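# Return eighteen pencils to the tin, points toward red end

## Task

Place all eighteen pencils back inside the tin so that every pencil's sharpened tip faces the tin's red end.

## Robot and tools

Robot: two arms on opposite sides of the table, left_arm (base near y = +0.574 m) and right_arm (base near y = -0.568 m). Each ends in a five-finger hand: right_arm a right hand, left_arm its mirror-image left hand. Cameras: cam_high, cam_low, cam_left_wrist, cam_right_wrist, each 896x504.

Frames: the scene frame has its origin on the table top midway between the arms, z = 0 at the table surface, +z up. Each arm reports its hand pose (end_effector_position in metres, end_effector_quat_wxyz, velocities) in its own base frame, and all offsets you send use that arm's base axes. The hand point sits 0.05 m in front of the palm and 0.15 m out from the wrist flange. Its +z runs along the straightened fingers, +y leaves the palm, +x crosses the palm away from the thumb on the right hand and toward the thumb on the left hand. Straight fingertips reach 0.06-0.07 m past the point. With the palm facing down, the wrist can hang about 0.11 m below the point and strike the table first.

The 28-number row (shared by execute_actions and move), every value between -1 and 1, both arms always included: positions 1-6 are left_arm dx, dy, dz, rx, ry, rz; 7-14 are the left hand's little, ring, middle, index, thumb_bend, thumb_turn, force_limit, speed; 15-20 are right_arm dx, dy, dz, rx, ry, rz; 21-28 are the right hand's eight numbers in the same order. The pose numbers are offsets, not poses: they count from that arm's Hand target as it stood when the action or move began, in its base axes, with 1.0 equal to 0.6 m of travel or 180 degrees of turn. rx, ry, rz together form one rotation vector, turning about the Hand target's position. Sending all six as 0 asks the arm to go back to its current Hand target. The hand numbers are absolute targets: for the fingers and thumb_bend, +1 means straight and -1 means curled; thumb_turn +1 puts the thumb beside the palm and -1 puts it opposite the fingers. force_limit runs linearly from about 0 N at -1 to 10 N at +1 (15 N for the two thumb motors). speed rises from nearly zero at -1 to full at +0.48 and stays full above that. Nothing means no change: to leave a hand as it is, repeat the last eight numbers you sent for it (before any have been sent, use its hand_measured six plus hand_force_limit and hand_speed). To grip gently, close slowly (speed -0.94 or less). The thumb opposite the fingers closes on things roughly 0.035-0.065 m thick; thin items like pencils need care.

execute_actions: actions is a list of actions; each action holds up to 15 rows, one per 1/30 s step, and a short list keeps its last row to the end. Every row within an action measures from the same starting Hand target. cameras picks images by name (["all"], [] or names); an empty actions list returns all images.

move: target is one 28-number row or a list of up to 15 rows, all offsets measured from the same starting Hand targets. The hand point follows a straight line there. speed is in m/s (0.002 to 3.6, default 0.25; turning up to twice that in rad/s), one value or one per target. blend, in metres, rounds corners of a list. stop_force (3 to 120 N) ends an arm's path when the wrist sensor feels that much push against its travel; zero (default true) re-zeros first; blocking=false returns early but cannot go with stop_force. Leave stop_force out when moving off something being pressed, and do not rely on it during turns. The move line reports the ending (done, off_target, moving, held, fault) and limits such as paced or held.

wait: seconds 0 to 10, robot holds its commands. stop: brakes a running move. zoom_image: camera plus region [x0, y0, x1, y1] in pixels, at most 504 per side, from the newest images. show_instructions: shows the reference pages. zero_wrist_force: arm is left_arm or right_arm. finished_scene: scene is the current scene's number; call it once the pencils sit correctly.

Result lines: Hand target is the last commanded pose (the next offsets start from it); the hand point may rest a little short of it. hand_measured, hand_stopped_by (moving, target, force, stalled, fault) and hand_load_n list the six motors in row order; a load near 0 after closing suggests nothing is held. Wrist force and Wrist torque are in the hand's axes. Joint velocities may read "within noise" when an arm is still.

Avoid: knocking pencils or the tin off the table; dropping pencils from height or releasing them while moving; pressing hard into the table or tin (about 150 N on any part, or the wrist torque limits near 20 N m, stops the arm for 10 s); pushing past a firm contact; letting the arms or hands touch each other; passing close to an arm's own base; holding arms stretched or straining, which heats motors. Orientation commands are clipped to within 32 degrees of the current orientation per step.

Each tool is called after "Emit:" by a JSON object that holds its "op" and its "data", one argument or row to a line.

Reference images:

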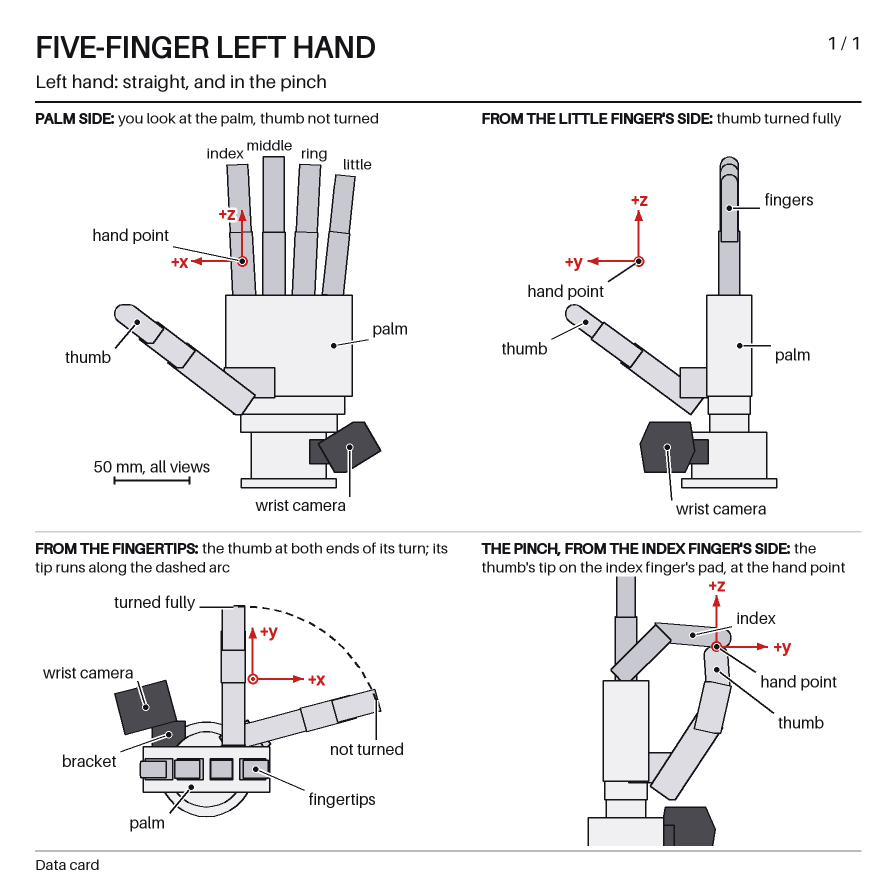

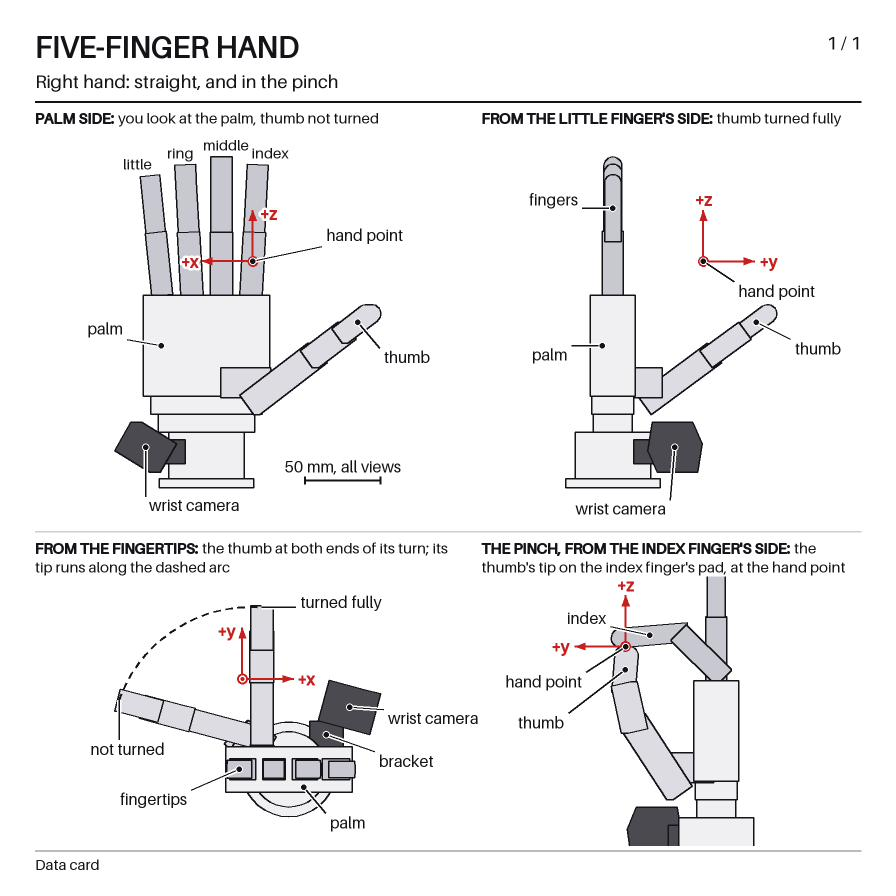

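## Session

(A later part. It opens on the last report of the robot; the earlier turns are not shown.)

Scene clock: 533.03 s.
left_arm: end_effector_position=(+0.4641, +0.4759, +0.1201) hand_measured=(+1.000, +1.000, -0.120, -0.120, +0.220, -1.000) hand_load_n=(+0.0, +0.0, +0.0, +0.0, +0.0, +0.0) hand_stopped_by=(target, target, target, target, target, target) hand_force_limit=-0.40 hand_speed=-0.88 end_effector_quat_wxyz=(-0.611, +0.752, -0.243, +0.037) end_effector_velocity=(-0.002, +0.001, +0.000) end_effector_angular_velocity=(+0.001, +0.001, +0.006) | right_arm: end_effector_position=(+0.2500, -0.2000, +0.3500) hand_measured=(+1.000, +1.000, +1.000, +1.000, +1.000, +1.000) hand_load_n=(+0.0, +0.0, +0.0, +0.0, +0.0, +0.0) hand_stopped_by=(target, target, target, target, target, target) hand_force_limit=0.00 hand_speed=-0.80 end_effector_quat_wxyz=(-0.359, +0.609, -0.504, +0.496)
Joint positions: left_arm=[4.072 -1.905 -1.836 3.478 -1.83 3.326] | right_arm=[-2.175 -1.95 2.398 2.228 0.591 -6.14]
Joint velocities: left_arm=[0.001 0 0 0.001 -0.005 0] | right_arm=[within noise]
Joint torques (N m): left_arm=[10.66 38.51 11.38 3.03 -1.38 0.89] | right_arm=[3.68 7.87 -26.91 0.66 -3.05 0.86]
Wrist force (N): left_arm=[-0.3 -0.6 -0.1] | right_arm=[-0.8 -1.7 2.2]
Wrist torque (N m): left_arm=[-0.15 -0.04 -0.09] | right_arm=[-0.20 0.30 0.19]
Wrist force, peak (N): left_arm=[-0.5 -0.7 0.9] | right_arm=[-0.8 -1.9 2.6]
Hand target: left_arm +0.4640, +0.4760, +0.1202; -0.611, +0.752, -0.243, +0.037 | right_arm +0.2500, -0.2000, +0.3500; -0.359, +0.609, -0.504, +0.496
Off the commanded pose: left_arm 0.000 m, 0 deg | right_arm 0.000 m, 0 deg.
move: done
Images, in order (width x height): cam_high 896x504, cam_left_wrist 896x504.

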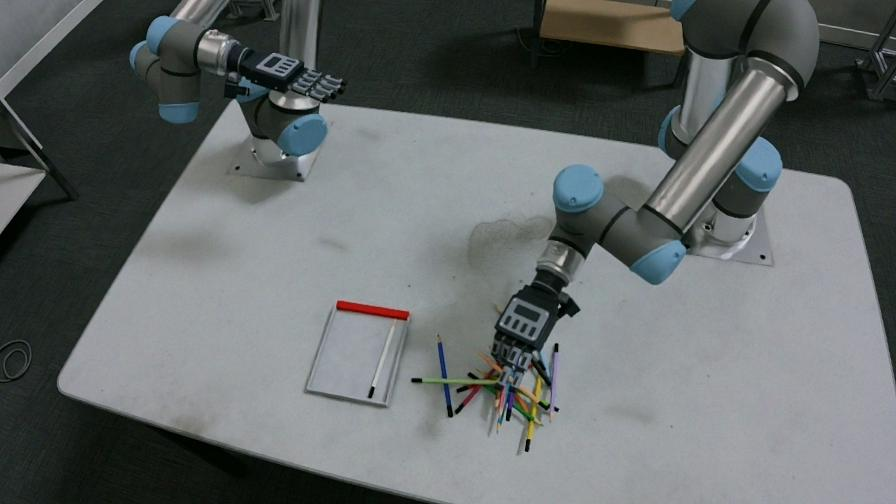

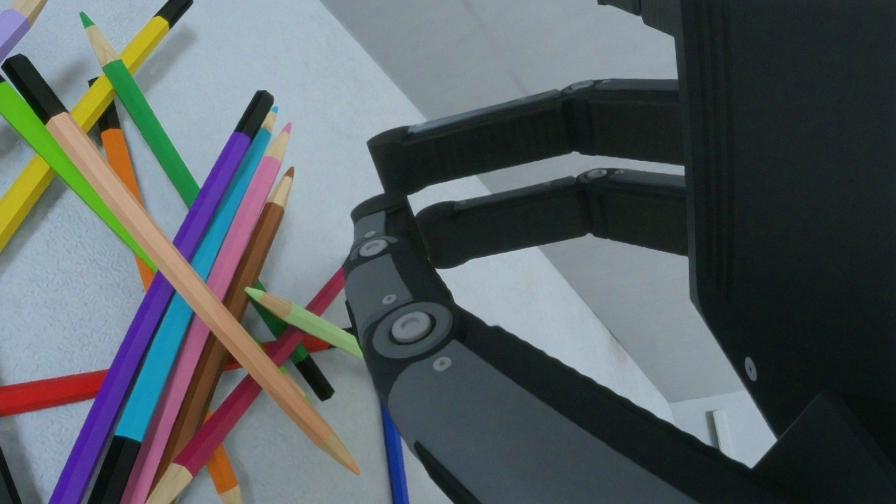

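Emit:
{"op": "move", "data": {
  "target": [
    [0.011,0.0058,-0.11,0,0,0.005,1,1,-0.12,-0.12,0.22,-1,-0.4,-0.88,0,0,0,0,0,0,1,1,1,1,1,1,0,-0.8]
  ],
  "speed": [0.12],
  "cameras": ["cam_left_wrist"]
}}

Emit:
{"op": "zoom_image", "data": {
  "camera": "cam_left_wrist",
  "region": [50, 50, 500, 500]
}}

Scene clock: 563.20 s.
left_arm: end_effector_position=(+0.4707, +0.4793, +0.0542) hand_measured=(+1.000, +1.000, -0.120, -0.120, +0.220, -1.000) hand_load_n=(+0.0, +0.0, +0.0, +0.0, +0.0, +0.0) hand_stopped_by=(target, target, target, target, target, target) hand_force_limit=-0.40 hand_speed=-0.88 end_effector_quat_wxyz=(-0.611, +0.754, -0.237, +0.032) | right_arm: end_effector_position=(+0.2500, -0.2000, +0.3500) hand_measured=(+1.000, +1.000, +1.000, +1.000, +1.000, +1.000) hand_load_n=(+0.0, -0.5, +0.0, +0.0, +0.0, +0.0) hand_stopped_by=(target, target, target, target, target, target) hand_force_limit=0.00 hand_speed=-0.80 end_effector_quat_wxyz=(-0.359, +0.609, -0.504, +0.496)
Joint positions: left_arm=[4.057 -2.024 -1.868 3.628 -1.859 3.318] | right_arm=[-2.175 -1.95 2.398 2.228 0.591 -6.14]
Joint torques (N m): left_arm=[9.68 26.74 22.62 1.03 1.14 1.72] | right_arm=[4.13 8.02 -27.25 0.48 -3.05 0.79]
Wrist force (N): left_arm=[-0.4 -0.4 0.1] | right_arm=[-0.8 -1.8 2.2]
Wrist torque (N m): left_arm=[-0.12 -0.01 -0.10] | right_arm=[-0.22 0.29 0.19]
Wrist force, peak (N): left_arm=[-0.6 -1.7 -0.1] | right_arm=[-0.8 -1.9 2.5]
Hand target: left_arm +0.4706, +0.4795, +0.0542; -0.611, +0.754, -0.237, +0.032 | right_arm +0.2500, -0.2000, +0.3500; -0.359, +0.609, -0.504, +0.496
Off the commanded pose: left_arm 0.000 m, 0 deg | right_arm 0.000 m, 0 deg.
move: done
Images, in order (width x height): cam_left_wrist 896x504.

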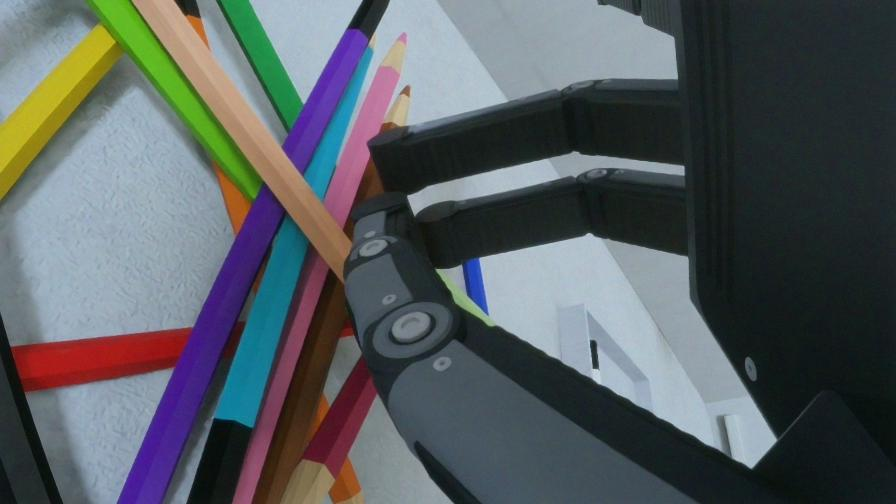

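Scaled by 1.120 from the camera's 896x504 image, which has a finer 1280x720 frame.

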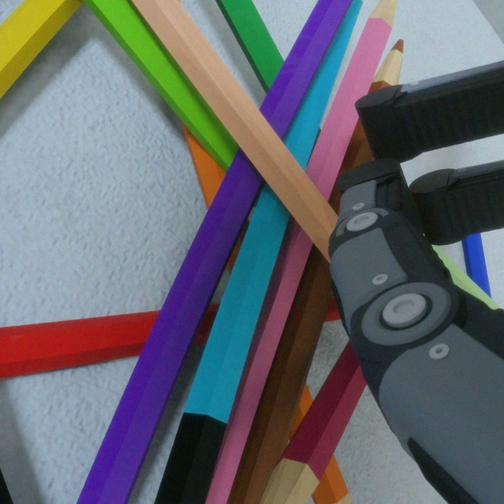

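Emit:
{"op": "move", "data": {
  "target": [
    [0,0,-0.0303,0,0,0,1,1,-0.12,-0.12,0.22,-1,-0.4,-0.88,0,0,0,0,0,0,1,1,1,1,1,1,0,-0.8]
  ],
  "speed": [0.015],
  "stop_force": 3,
  "cameras": ["cam_left_wrist","cam_high"]
}}

Emit:
{"op": "zoom_image", "data": {
  "camera": "cam_left_wrist",
  "region": [200, 0, 600, 400]
}}

Emit:
{"op": "zoom_image", "data": {
  "camera": "cam_high",
  "region": [440, 320, 580, 460]
}}

Scene clock: 575.40 s.
left_arm: end_effector_position=(+0.4706, +0.4795, +0.0427) hand_measured=(+1.000, +1.000, -0.120, -0.120, +0.220, -1.000) hand_load_n=(+0.0, +0.0, +0.0, +0.0, -2.5, -0.5) hand_stopped_by=(target, target, target, target, target, target) hand_force_limit=-0.40 hand_speed=-0.88 end_effector_quat_wxyz=(-0.611, +0.754, -0.237, +0.032) | right_arm: end_effector_position=(+0.2500, -0.2000, +0.3500) hand_measured=(+1.000, +1.000, +1.000, +1.000, +1.000, +1.000) hand_load_n=(-0.5, +0.0, +0.0, +0.0, +0.0, +0.0) hand_stopped_by=(target, target, target, target, target, target) hand_force_limit=0.00 hand_speed=-0.80 end_effector_quat_wxyz=(-0.359, +0.609, -0.504, +0.496)
Joint positions: left_arm=[4.057 -2.044 -1.876 3.655 -1.859 3.318] | right_arm=[-2.175 -1.95 2.398 2.228 0.591 -6.14]
Joint torques (N m): left_arm=[10.04 41.4 21.98 1.3 0.82 1.66] | right_arm=[4.04 7.33 -27.54 0.58 -3.03 1.08]
Wrist force (N): left_arm=[-0.7 -2.9 -0.8] | right_arm=[-0.8 -1.9 2.2]
Wrist torque (N m): left_arm=[-0.20 -0.01 -0.08] | right_arm=[-0.23 0.28 0.19]
Wrist force, peak (N): left_arm=[-1.0 -5.8 -2.2] | right_arm=[-0.7 -1.9 2.6]
Hand target: left_arm +0.4706, +0.4795, +0.0427; -0.611, +0.754, -0.237, +0.032 (not the last commanded pose) | right_arm +0.2500, -0.2000, +0.3500; -0.359, +0.609, -0.504, +0.496
Off the commanded pose: left_arm 0.007 m, 0 deg | right_arm 0.000 m, 0 deg.
move: contact (left_arm)
Images, in order (width x height): cam_high 896x504, cam_left_wrist 896x504.

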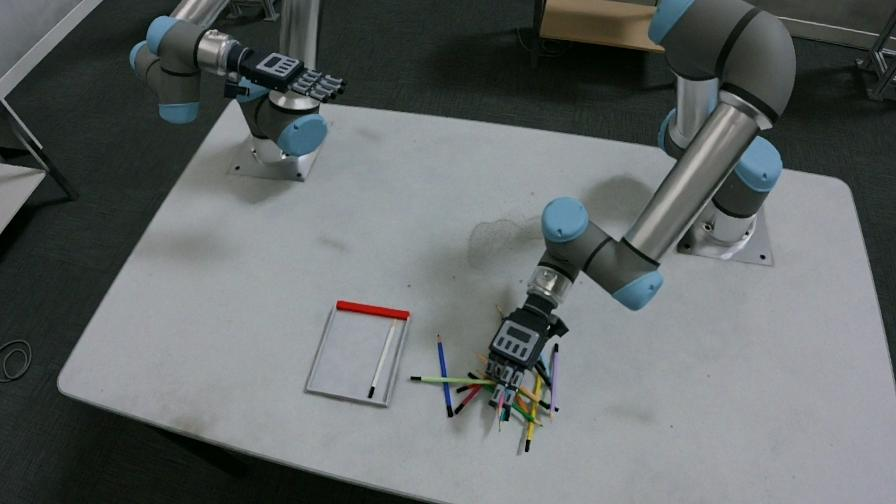

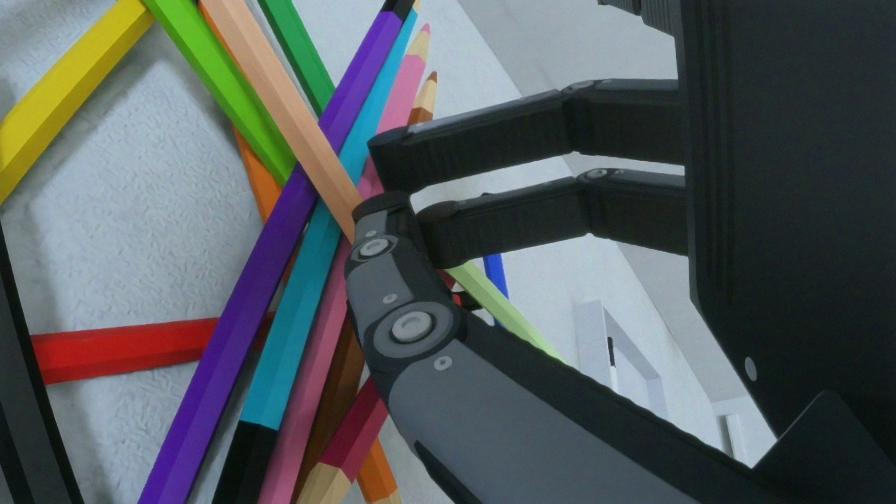

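Scaled by 1.260 from the camera's 896x504 image, which has a finer 1280x720 frame.

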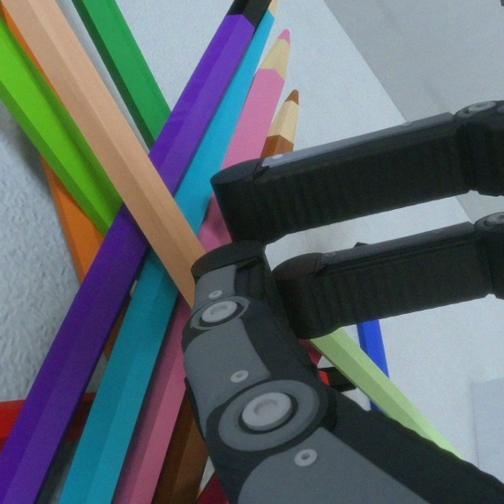

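Scaled by 3.600 from the camera's 896x504 image, which has a finer 1280x720 frame.

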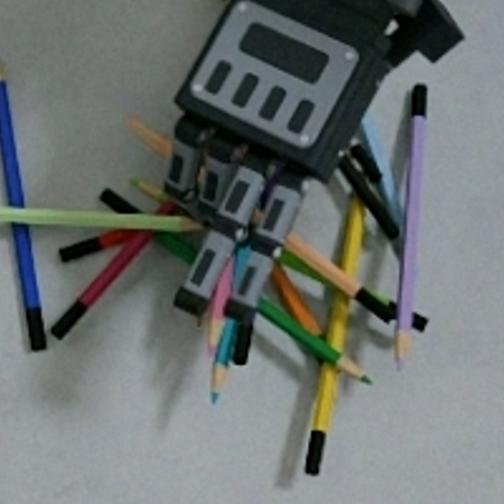

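Emit:
{"op": "execute_actions", "data": {
  "actions": []
}}

Scene clock: 615.50 s.
left_arm: end_effector_position=(+0.4706, +0.4795, +0.0427) hand_measured=(+1.000, +1.000, -0.120, -0.120, +0.220, -1.000) hand_load_n=(+0.0, +0.0, +0.0, +0.0, -2.5, +0.0) hand_stopped_by=(target, target, target, target, target, target) hand_force_limit=-0.40 hand_speed=-0.88 end_effector_quat_wxyz=(-0.611, +0.754, -0.237, +0.032) | right_arm: end_effector_position=(+0.2500, -0.2000, +0.3500) hand_measured=(+1.000, +1.000, +1.000, +1.000, +1.000, +1.000) hand_load_n=(+0.0, +0.0, +0.0, +0.0, +0.0, +0.0) hand_stopped_by=(target, target, target, target, target, target) hand_force_limit=0.00 hand_speed=-0.80 end_effector_quat_wxyz=(-0.359, +0.609, -0.504, +0.496)
Joint positions: left_arm=[4.057 -2.044 -1.876 3.655 -1.859 3.318] | right_arm=[-2.175 -1.95 2.398 2.228 0.591 -6.14]
Joint velocities: within noise
Joint torques (N m): left_arm=[10.39 41.32 21.66 1.31 0.76 1.69] | right_arm=[4.24 7.78 -27.46 0.54 -3.04 0.86]
Wrist force (N): left_arm=[-0.8 -3.4 -1.3] | right_arm=[-0.7 -1.7 2.2]
Wrist torque (N m): left_arm=[-0.23 -0.01 -0.07] | right_arm=[-0.21 0.29 0.19]
Wrist force, peak (N): left_arm=[-0.8 -3.4 -1.3] | right_arm=[-0.9 -1.9 2.4]
Hand target: left_arm +0.4706, +0.4795, +0.0427; -0.611, +0.754, -0.237, +0.032 (not the last commanded pose) | right_arm +0.2500, -0.2000, +0.3500; -0.359, +0.609, -0.504, +0.496
Off the commanded pose: left_arm 0.007 m, 0 deg | right_arm 0.000 m, 0 deg.

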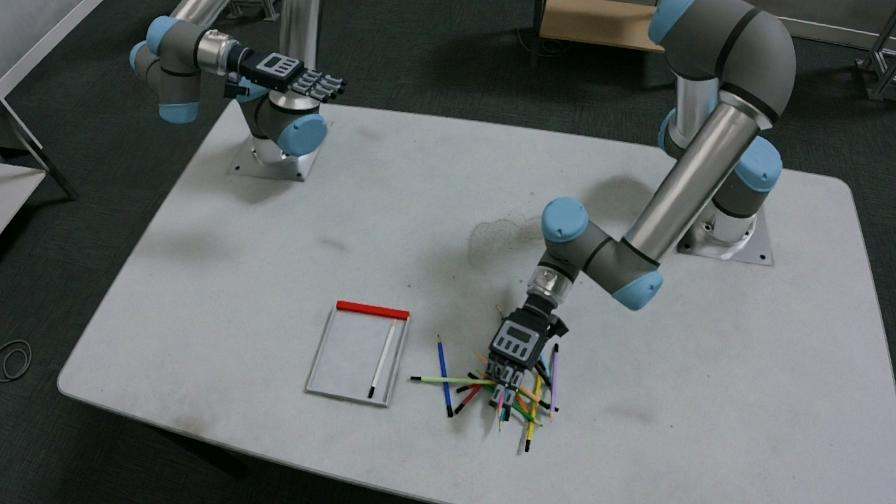

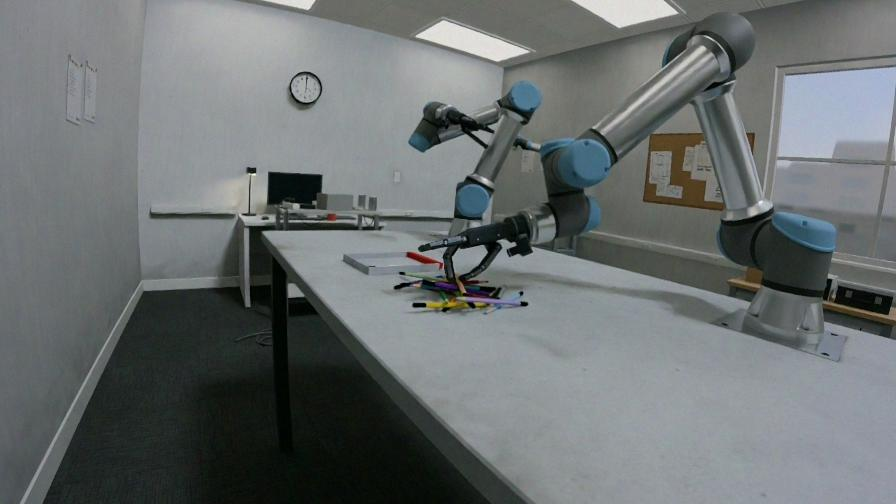

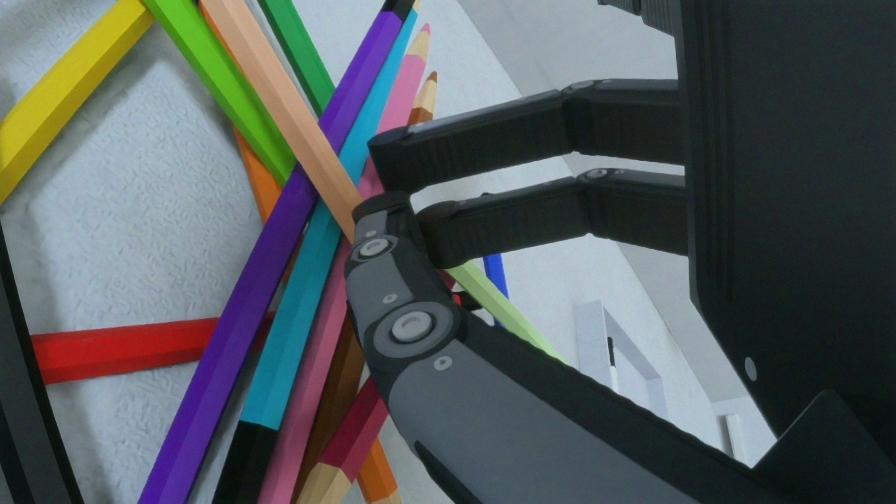

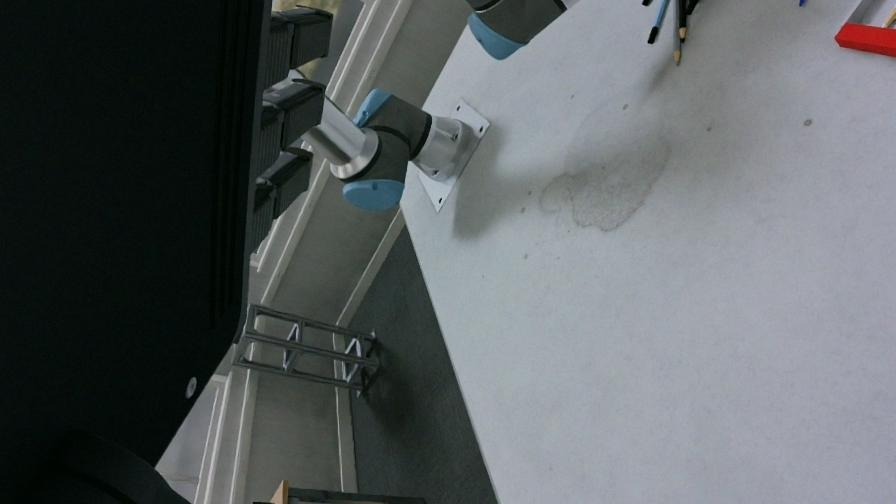

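Emit:
{"op": "zoom_image", "data": {
  "camera": "cam_left_wrist",
  "region": [250, 80, 550, 380]
}}

Emit:
{"op": "zoom_image", "data": {
  "camera": "cam_low",
  "region": [380, 220, 540, 320]
}}

Emit:
{"op": "zoom_image", "data": {
  "camera": "cam_high",
  "region": [390, 280, 590, 460]
}}

Scaled by 1.680 from the camera's 896x504 image, which has a finer 1280x720 frame.

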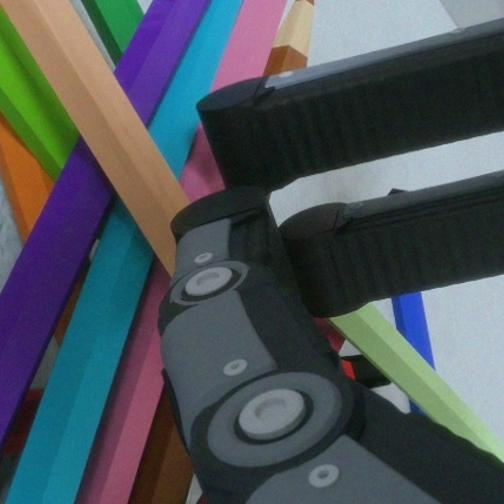

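Scaled by 3.150 from the camera's 896x504 image, which has a finer 1280x720 frame.

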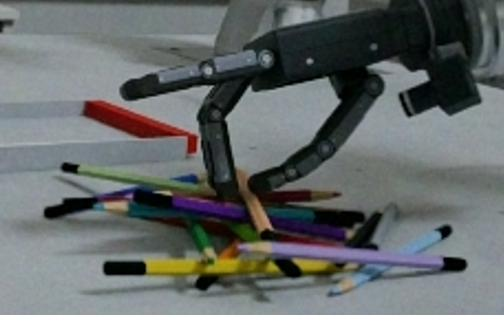

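Scaled by 2.520 from the camera's 896x504 image, which has a finer 1280x720 frame.

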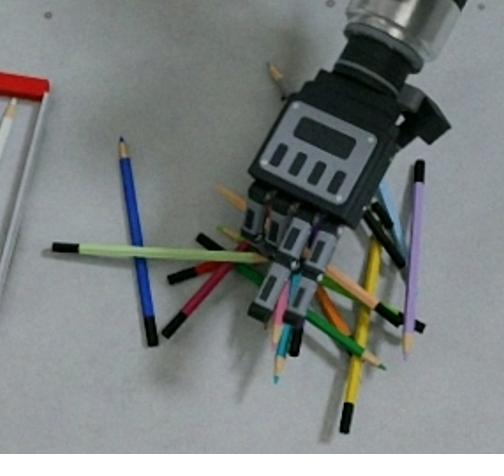

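Emit:
{"op": "move", "data": {
  "target": [
    [0,0,0.0283,0,0,0,1,1,-0.12,-0.12,0.22,-1,-0.4,-0.88,0,0,0,0,0,0,1,1,1,1,1,1,0,-0.8],
    [-0.0081,-0.0183,0.0283,0,0,0,1,1,-0.12,-0.12,0.22,-1,-0.4,-0.88,0,0,0,0,0,0,1,1,1,1,1,1,0,-0.8]
  ],
  "speed": 0.06,
  "cameras": ["cam_left_wrist"]
}}

Scene clock: 682.33 s.
left_arm: end_effector_position=(+0.4659, +0.4685, +0.0598) hand_measured=(+1.000, +1.000, -0.120, -0.120, +0.220, -1.000) hand_load_n=(+0.0, -0.5, +0.5, +0.0, +0.0, +0.0) hand_stopped_by=(target, target, target, target, target, target) hand_force_limit=-0.40 hand_speed=-0.88 end_effector_quat_wxyz=(-0.611, +0.754, -0.237, +0.032) | right_arm: end_effector_position=(+0.2500, -0.2000, +0.3500) hand_measured=(+1.000, +1.000, +1.000, +1.000, +1.000, +1.000) hand_load_n=(+0.0, -0.5, +0.0, +0.0, +0.0, +0.0) hand_stopped_by=(target, target, target, target, target, target) hand_force_limit=0.00 hand_speed=-0.80 end_effector_quat_wxyz=(-0.359, +0.609, -0.504, +0.496)
Joint positions: left_arm=[4.051 -1.995 -1.896 3.626 -1.866 3.316] | right_arm=[-2.175 -1.95 2.398 2.228 0.591 -6.14]
Joint torques (N m): left_arm=[9.64 26.3 14.19 -1.19 1.12 -0.49] | right_arm=[4.32 8.22 -27.12 0.56 -3.06 1]
Wrist force (N): left_arm=[-0.4 -0.6 0.1] | right_arm=[-0.6 -1.8 2.3]
Wrist torque (N m): left_arm=[-0.16 -0.01 -0.10] | right_arm=[-0.22 0.28 0.20]
Wrist force, peak (N): left_arm=[-0.9 -3.5 -1.0] | right_arm=[-0.8 -1.9 2.5]
Hand target: left_arm +0.4658, +0.4685, +0.0597; -0.611, +0.754, -0.237, +0.032 | right_arm +0.2500, -0.2000, +0.3500; -0.359, +0.609, -0.504, +0.496
Off the commanded pose: left_arm 0.000 m, 0 deg | right_arm 0.000 m, 0 deg.
move: done
Images, in order (width x height): cam_left_wrist 896x504.

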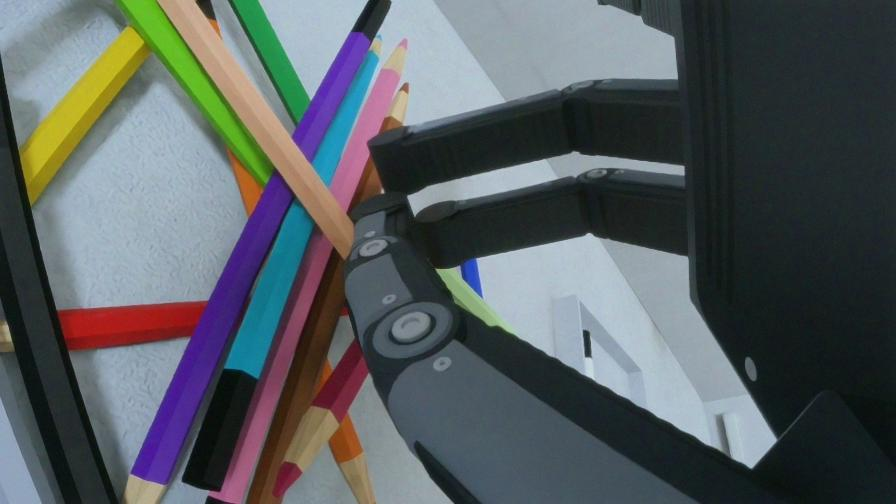

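Emit:
{"op": "zoom_image", "data": {
  "camera": "cam_left_wrist",
  "region": [150, 0, 450, 300]
}}

Scaled by 1.680 from the camera's 896x504 image, which has a finer 1280x720 frame.

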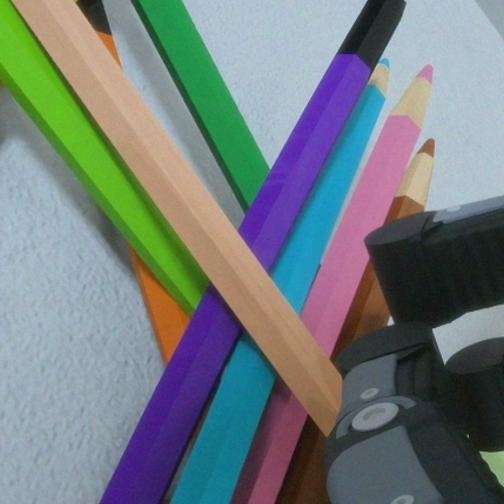

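Emit:
{"op": "move", "data": {
  "target": [
    [0.0041,0.0091,-0.0167,0,0,0,1,1,-0.12,-0.12,0.22,-1,-0.4,-0.88,0,0,0,0,0,0,1,1,1,1,1,1,0,-0.8],
    [0.0041,0.0091,-0.042,0,0,0,1,1,-0.12,-0.12,0.22,-1,-0.4,-0.88,0,0,0,0,0,0,1,1,1,1,1,1,0,-0.8]
  ],
  "speed": [0.03,0.015],
  "stop_force": 3,
  "cameras": ["cam_left_wrist","cam_low"]
}}

Scene clock: 739.73 s.
left_arm: end_effector_position=(+0.4682, +0.4740, +0.0371) hand_measured=(+1.000, +1.000, -0.120, -0.120, +0.220, -1.000) hand_load_n=(+0.0, +0.0, +0.0, +0.0, +0.0, +0.0) hand_stopped_by=(target, target, target, target, target, target) hand_force_limit=-0.40 hand_speed=-0.88 end_effector_quat_wxyz=(-0.611, +0.754, -0.237, +0.032) | right_arm: end_effector_position=(+0.2500, -0.2000, +0.3500) hand_measured=(+1.000, +1.000, +1.000, +1.000, +1.000, +1.000) hand_load_n=(+0.0, +0.0, +0.0, +0.0, +0.0, +0.0) hand_stopped_by=(target, target, target, target, target, target) hand_force_limit=0.00 hand_speed=-0.80 end_effector_quat_wxyz=(-0.359, +0.609, -0.504, +0.496)
Joint positions: left_arm=[4.054 -2.044 -1.895 3.675 -1.863 3.317] | right_arm=[-2.175 -1.95 2.398 2.228 0.591 -6.14]
Joint torques (N m): left_arm=[-4.75 41.79 21.91 1.41 -1.33 0.13] | right_arm=[4.03 7.55 -27.49 0.62 -2.92 0.93]
Wrist force (N): left_arm=[-0.9 -2.4 -0.2] | right_arm=[-0.6 -1.9 2.3]
Wrist torque (N m): left_arm=[-0.17 -0.02 -0.06] | right_arm=[-0.24 0.26 0.20]
Wrist force, peak (N): left_arm=[-2.0 -6.4 -1.4] | right_arm=[-0.7 -2.0 2.5]
Hand target: left_arm +0.4682, +0.4740, +0.0371; -0.611, +0.754, -0.237, +0.032 (not the last commanded pose) | right_arm +0.2500, -0.2000, +0.3500; -0.359, +0.609, -0.504, +0.496
Off the commanded pose: left_arm 0.003 m, 0 deg | right_arm 0.000 m, 0 deg.
move: contact (left_arm); path passed 1 of 2 targets
Images, in order (width x height): cam_low 896x504, cam_left_wrist 896x504.

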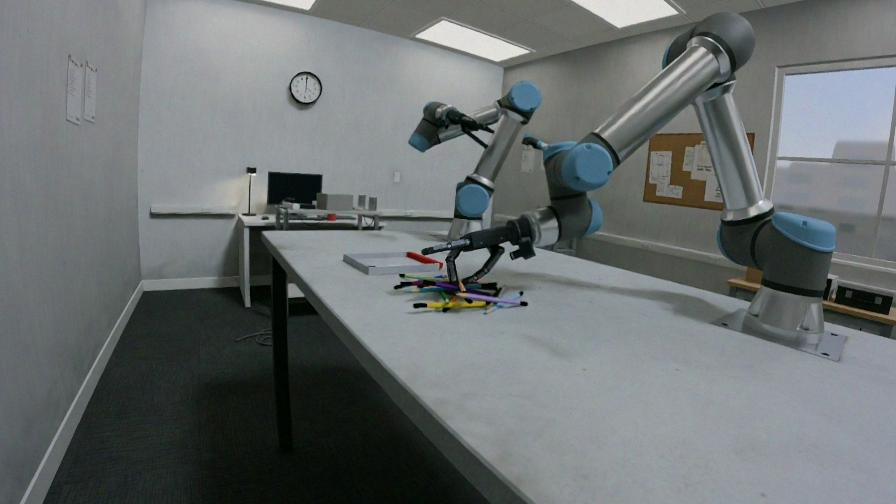

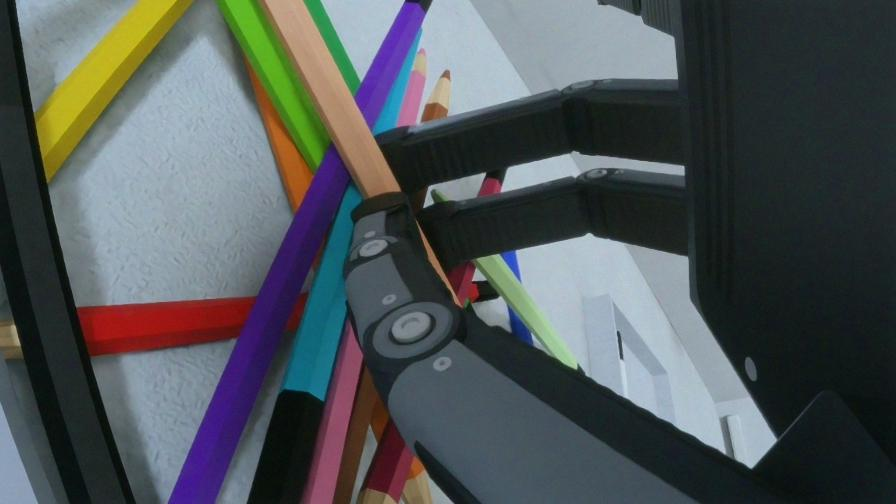

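Emit:
{"op": "move", "data": {
  "target": [
    [0,0,0,0,0,0,1,1,-0.6,-0.6,0.22,-1,-0.75,-0.92,0,0,0,0,0,0,1,1,1,1,1,1,0,-0.8],
    [0,0,0.0005,0,0,0,1,1,-0.65,-0.65,0.22,-1,-0.4,-0.92,0,0,0,0,0,0,1,1,1,1,1,1,0,-0.8]
  ],
  "speed": 0.03,
  "cameras": ["cam_left_wrist"]
}}

Scene clock: 747.33 s.
left_arm: end_effector_position=(+0.4682, +0.4740, +0.0374) hand_measured=(+1.000, +1.000, -0.148, -0.200, +0.222, -1.000) hand_load_n=(+0.0, +0.0, +3.5, +4.5, +5.0, +0.5) hand_stopped_by=(target, target, force, force, target, target) hand_force_limit=-0.40 hand_speed=-0.92 end_effector_quat_wxyz=(-0.611, +0.754, -0.237, +0.032) | right_arm: end_effector_position=(+0.2500, -0.2000, +0.3500) hand_measured=(+1.000, +1.000, +1.000, +1.000, +1.000, +1.000) hand_load_n=(+0.0, +0.0, +0.0, +0.0, +0.0, +0.0) hand_stopped_by=(target, target, target, target, target, target) hand_force_limit=0.00 hand_speed=-0.80 end_effector_quat_wxyz=(-0.359, +0.609, -0.504, +0.496)
Joint positions: left_arm=[4.054 -2.044 -1.895 3.674 -1.863 3.317] | right_arm=[-2.175 -1.95 2.398 2.228 0.591 -6.14]
Joint torques (N m): left_arm=[5.47 42.28 22.24 -0.68 -1.26 -0.03] | right_arm=[4.08 8.65 -27.43 0.68 -3.01 0.96]
Wrist force (N): left_arm=[-0.5 -0.5 0.1] | right_arm=[-0.8 -1.5 2.3]
Wrist torque (N m): left_arm=[-0.15 -0.01 -0.11] | right_arm=[-0.18 0.29 0.20]
Wrist force, peak (N): left_arm=[-0.9 -2.9 0.5] | right_arm=[-0.8 -1.9 2.5]
Hand target: left_arm +0.4682, +0.4740, +0.0374; -0.611, +0.754, -0.237, +0.032 | right_arm +0.2500, -0.2000, +0.3500; -0.359, +0.609, -0.504, +0.496
Off the commanded pose: left_arm 0.000 m, 0 deg | right_arm 0.000 m, 0 deg.
move: done
Images, in order (width x height): cam_left_wrist 896x504.

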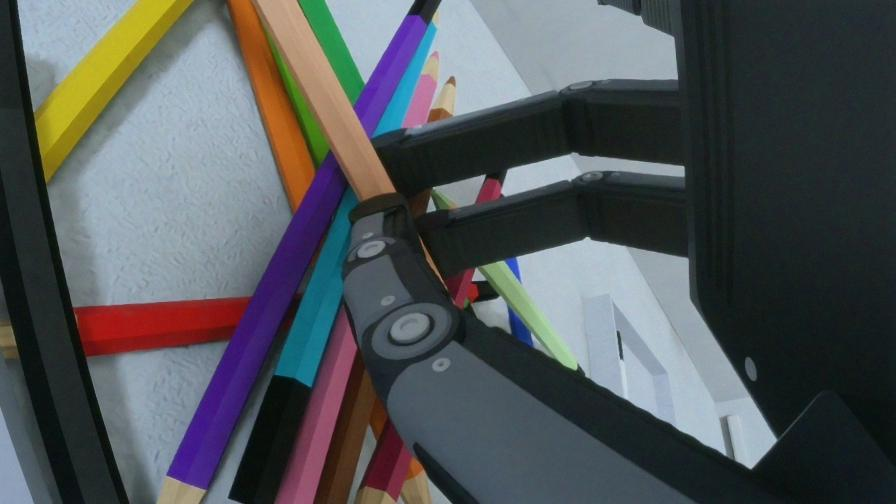

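Emit:
{"op": "move", "data": {
  "target": [
    [0,0,0.05,0,0,0,1,1,-0.65,-0.65,0.22,-1,-0.4,-0.92,0,0,0,0,0,0,1,1,1,1,1,1,0,-0.8],
    [0,0,0.2,0,0,0,1,1,-0.65,-0.65,0.22,-1,-0.4,-0.92,0,0,0,0,0,0,1,1,1,1,1,1,0,-0.8]
  ],
  "speed": [0.03,0.12],
  "blend": [0.01,0],
  "cameras": ["cam_left_wrist","cam_high","cam_low"]
}}

Scene clock: 768.77 s.
left_arm: end_effector_position=(+0.4683, +0.4740, +0.1574) hand_measured=(+1.000, +1.000, -0.148, -0.200, +0.222, -1.000) hand_load_n=(+0.0, +0.0, +3.5, +4.5, +5.5, +0.5) hand_stopped_by=(target, target, force, force, target, target) hand_force_limit=-0.40 hand_speed=-0.92 end_effector_quat_wxyz=(-0.611, +0.754, -0.237, +0.032) | right_arm: end_effector_position=(+0.2500, -0.2000, +0.3500) hand_measured=(+1.000, +1.000, +1.000, +1.000, +1.000, +1.000) hand_load_n=(+0.0, +0.0, +0.0, +0.0, +0.0, +0.0) hand_stopped_by=(target, target, target, target, target, target) hand_force_limit=0.00 hand_speed=-0.80 end_effector_quat_wxyz=(-0.359, +0.609, -0.504, +0.496)
Joint positions: left_arm=[4.054 -1.866 -1.778 3.379 -1.863 3.317] | right_arm=[-2.175 -1.95 2.398 2.228 0.591 -6.14]
Joint torques (N m): left_arm=[5.78 30.86 19.8 -0.53 -0.09 -1.61] | right_arm=[4.03 8.09 -27.6 0.68 -2.97 0.88]
Wrist force (N): left_arm=[-0.5 -0.9 0.1] | right_arm=[-0.7 -1.6 2.3]
Wrist torque (N m): left_arm=[-0.21 -0.01 -0.09] | right_arm=[-0.20 0.28 0.20]
Wrist force, peak (N): left_arm=[-0.6 -1.8 -0.1] | right_arm=[-0.7 -2.0 2.4]
Hand target: left_arm +0.4682, +0.4740, +0.1574; -0.611, +0.754, -0.237, +0.032 | right_arm +0.2500, -0.2000, +0.3500; -0.359, +0.609, -0.504, +0.496
Off the commanded pose: left_arm 0.000 m, 0 deg | right_arm 0.000 m, 0 deg.
move: done
Images, in order (width x height): cam_high 896x504, cam_low 896x504, cam_left_wrist 896x504.

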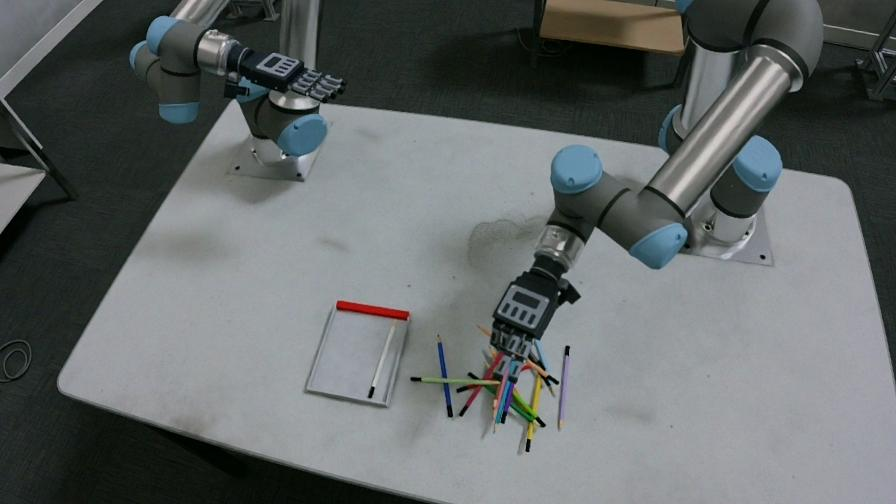

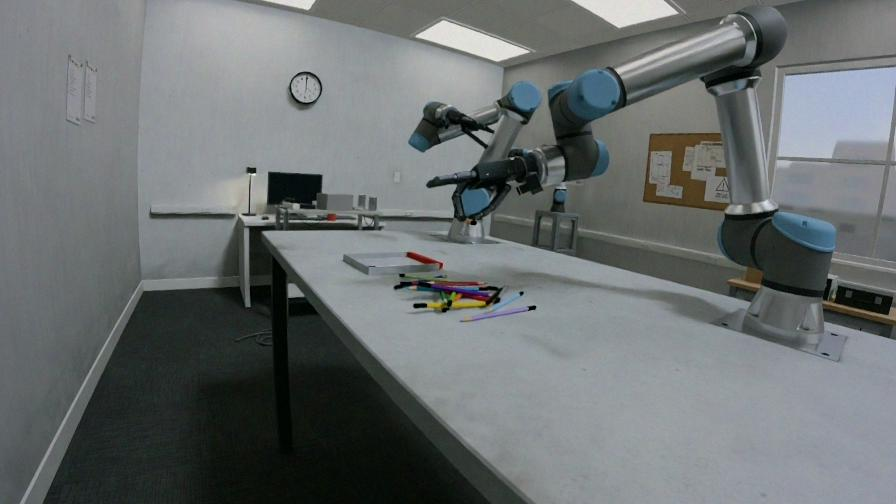

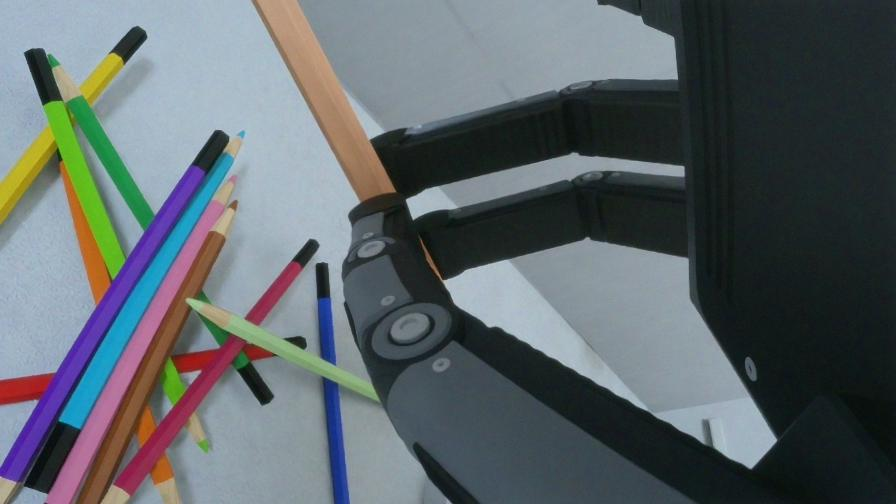

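Emit:
{"op": "zoom_image", "data": {
  "camera": "cam_high",
  "region": [390, 290, 590, 460]
}}

Emit:
{"op": "zoom_image", "data": {
  "camera": "cam_left_wrist",
  "region": [0, 0, 450, 504]
}}

Scaled by 2.520 from the camera's 896x504 image, which has a finer 1280x720 frame.

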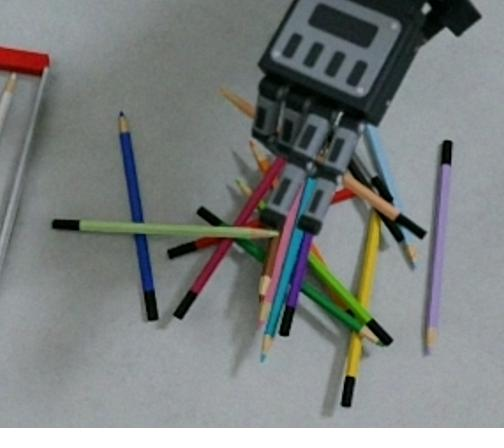

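Scaled by 1.000.

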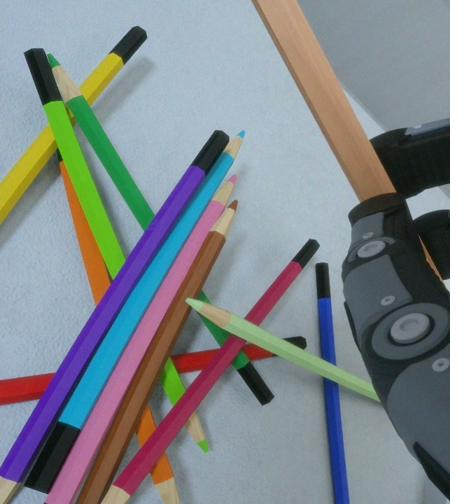

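Emit:
{"op": "zoom_image", "data": {
  "camera": "cam_high",
  "region": [290, 285, 420, 415]
}}

Scaled by 3.877 from the camera's 896x504 image, which has a finer 1280x720 frame.

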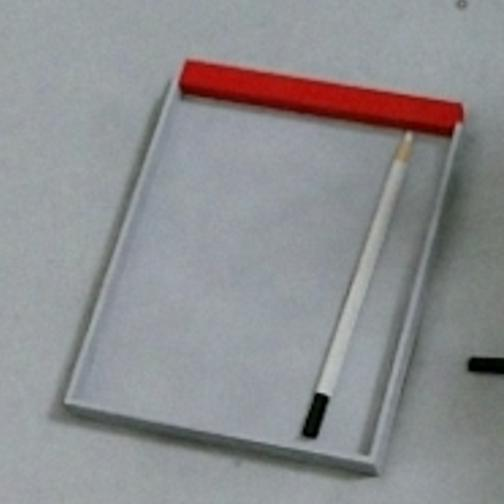

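Emit:
{"op": "move", "data": {
  "target": [
    [0.4127,-0.076,-0.0457,0,0,-0.3833,1,1,-0.65,-0.65,0.22,-1,-0.4,-0.92,0,0,0,0,0,0,1,1,1,1,1,1,0,-0.8],
    [0.4127,-0.076,-0.1623,0,0,-0.3833,1,1,-0.65,-0.65,0.22,-1,-0.4,-0.92,0,0,0,0,0,0,1,1,1,1,1,1,0,-0.8]
  ],
  "speed": [0.25,0.12],
  "blend": [0.02,0],
  "cameras": ["cam_high","cam_left_wrist"]
}}

Emit:
{"op": "zoom_image", "data": {
  "camera": "cam_high",
  "region": [290, 285, 420, 415]
}}

Scene clock: 798.53 s.
left_arm: end_effector_position=(+0.7158, +0.4283, +0.0601) hand_measured=(+1.000, +1.000, -0.148, -0.200, +0.222, -1.000) hand_load_n=(+0.0, +0.0, +3.5, +5.0, +5.5, +0.0) hand_stopped_by=(target, target, force, force, target, target) hand_force_limit=-0.40 hand_speed=-0.92 end_effector_quat_wxyz=(+0.486, -0.487, +0.623, -0.372) | right_arm: end_effector_position=(+0.2500, -0.2000, +0.3500) hand_measured=(+1.000, +1.000, +1.000, +1.000, +1.000, +1.000) hand_load_n=(+0.0, +0.0, +0.0, +0.0, +0.0, +0.0) hand_stopped_by=(target, target, target, target, target, target) hand_force_limit=0.00 hand_speed=-0.80 end_effector_quat_wxyz=(-0.359, +0.609, -0.504, +0.496)
Joint positions: left_arm=[4.078 -2.444 -1.11 3.147 -0.686 3.716] | right_arm=[-2.175 -1.95 2.398 2.228 0.591 -6.14]
Joint torques (N m): left_arm=[8.57 51.67 22.7 0.33 1.39 -1.25] | right_arm=[3.39 8.2 -27.97 0.58 -3.06 0.89]
Wrist force (N): left_arm=[0.0 -0.5 0.4] | right_arm=[-0.8 -1.8 2.2]
Wrist torque (N m): left_arm=[-0.17 -0.06 -0.17] | right_arm=[-0.23 0.30 0.19]
Wrist force, peak (N): left_arm=[-1.8 -0.2 -0.3] | right_arm=[-0.8 -1.8 2.6]
Hand target: left_arm +0.7159, +0.4284, +0.0601; +0.486, -0.487, +0.623, -0.372 | right_arm +0.2500, -0.2000, +0.3500; -0.359, +0.609, -0.504, +0.496
Off the commanded pose: left_arm 0.000 m, 0 deg | right_arm 0.000 m, 0 deg.
move: done
Images, in order (width x height): cam_high 896x504, cam_left_wrist 896x504.

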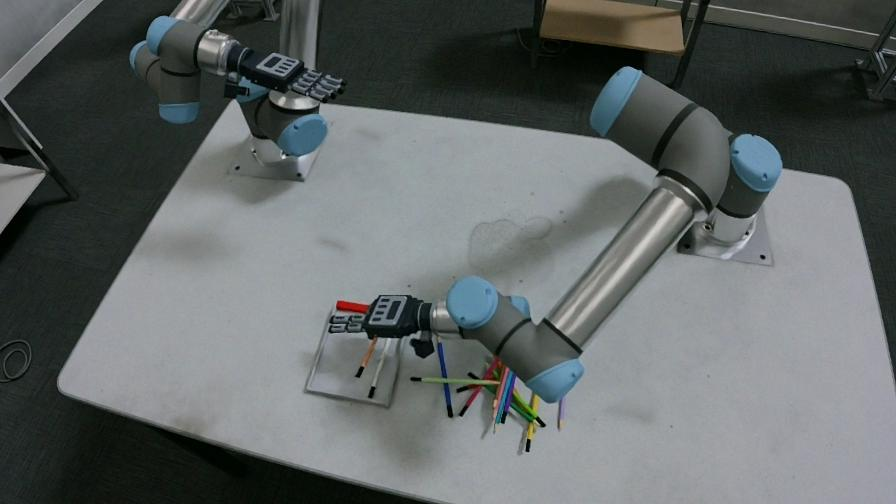

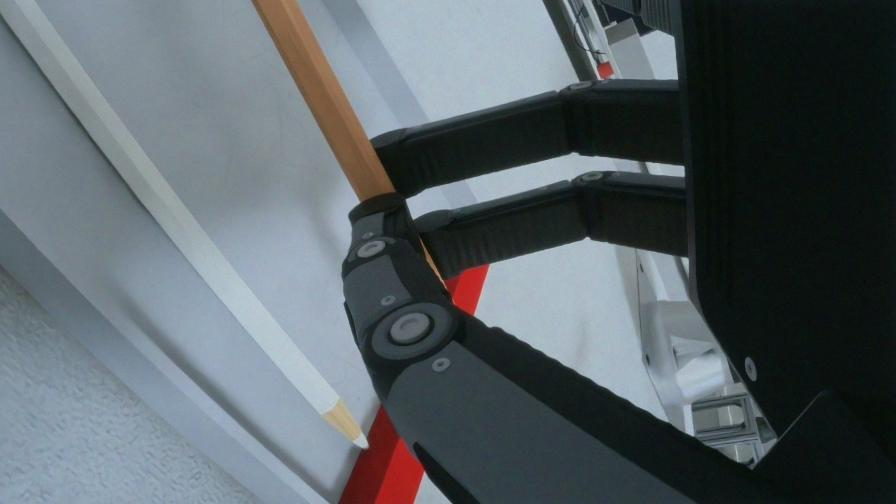

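Scaled by 3.877 from the camera's 896x504 image, which has a finer 1280x720 frame.

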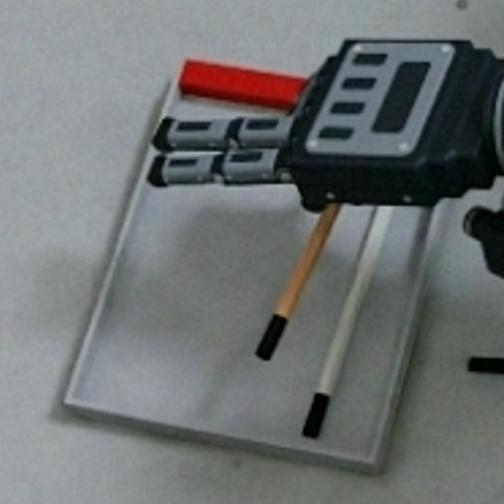

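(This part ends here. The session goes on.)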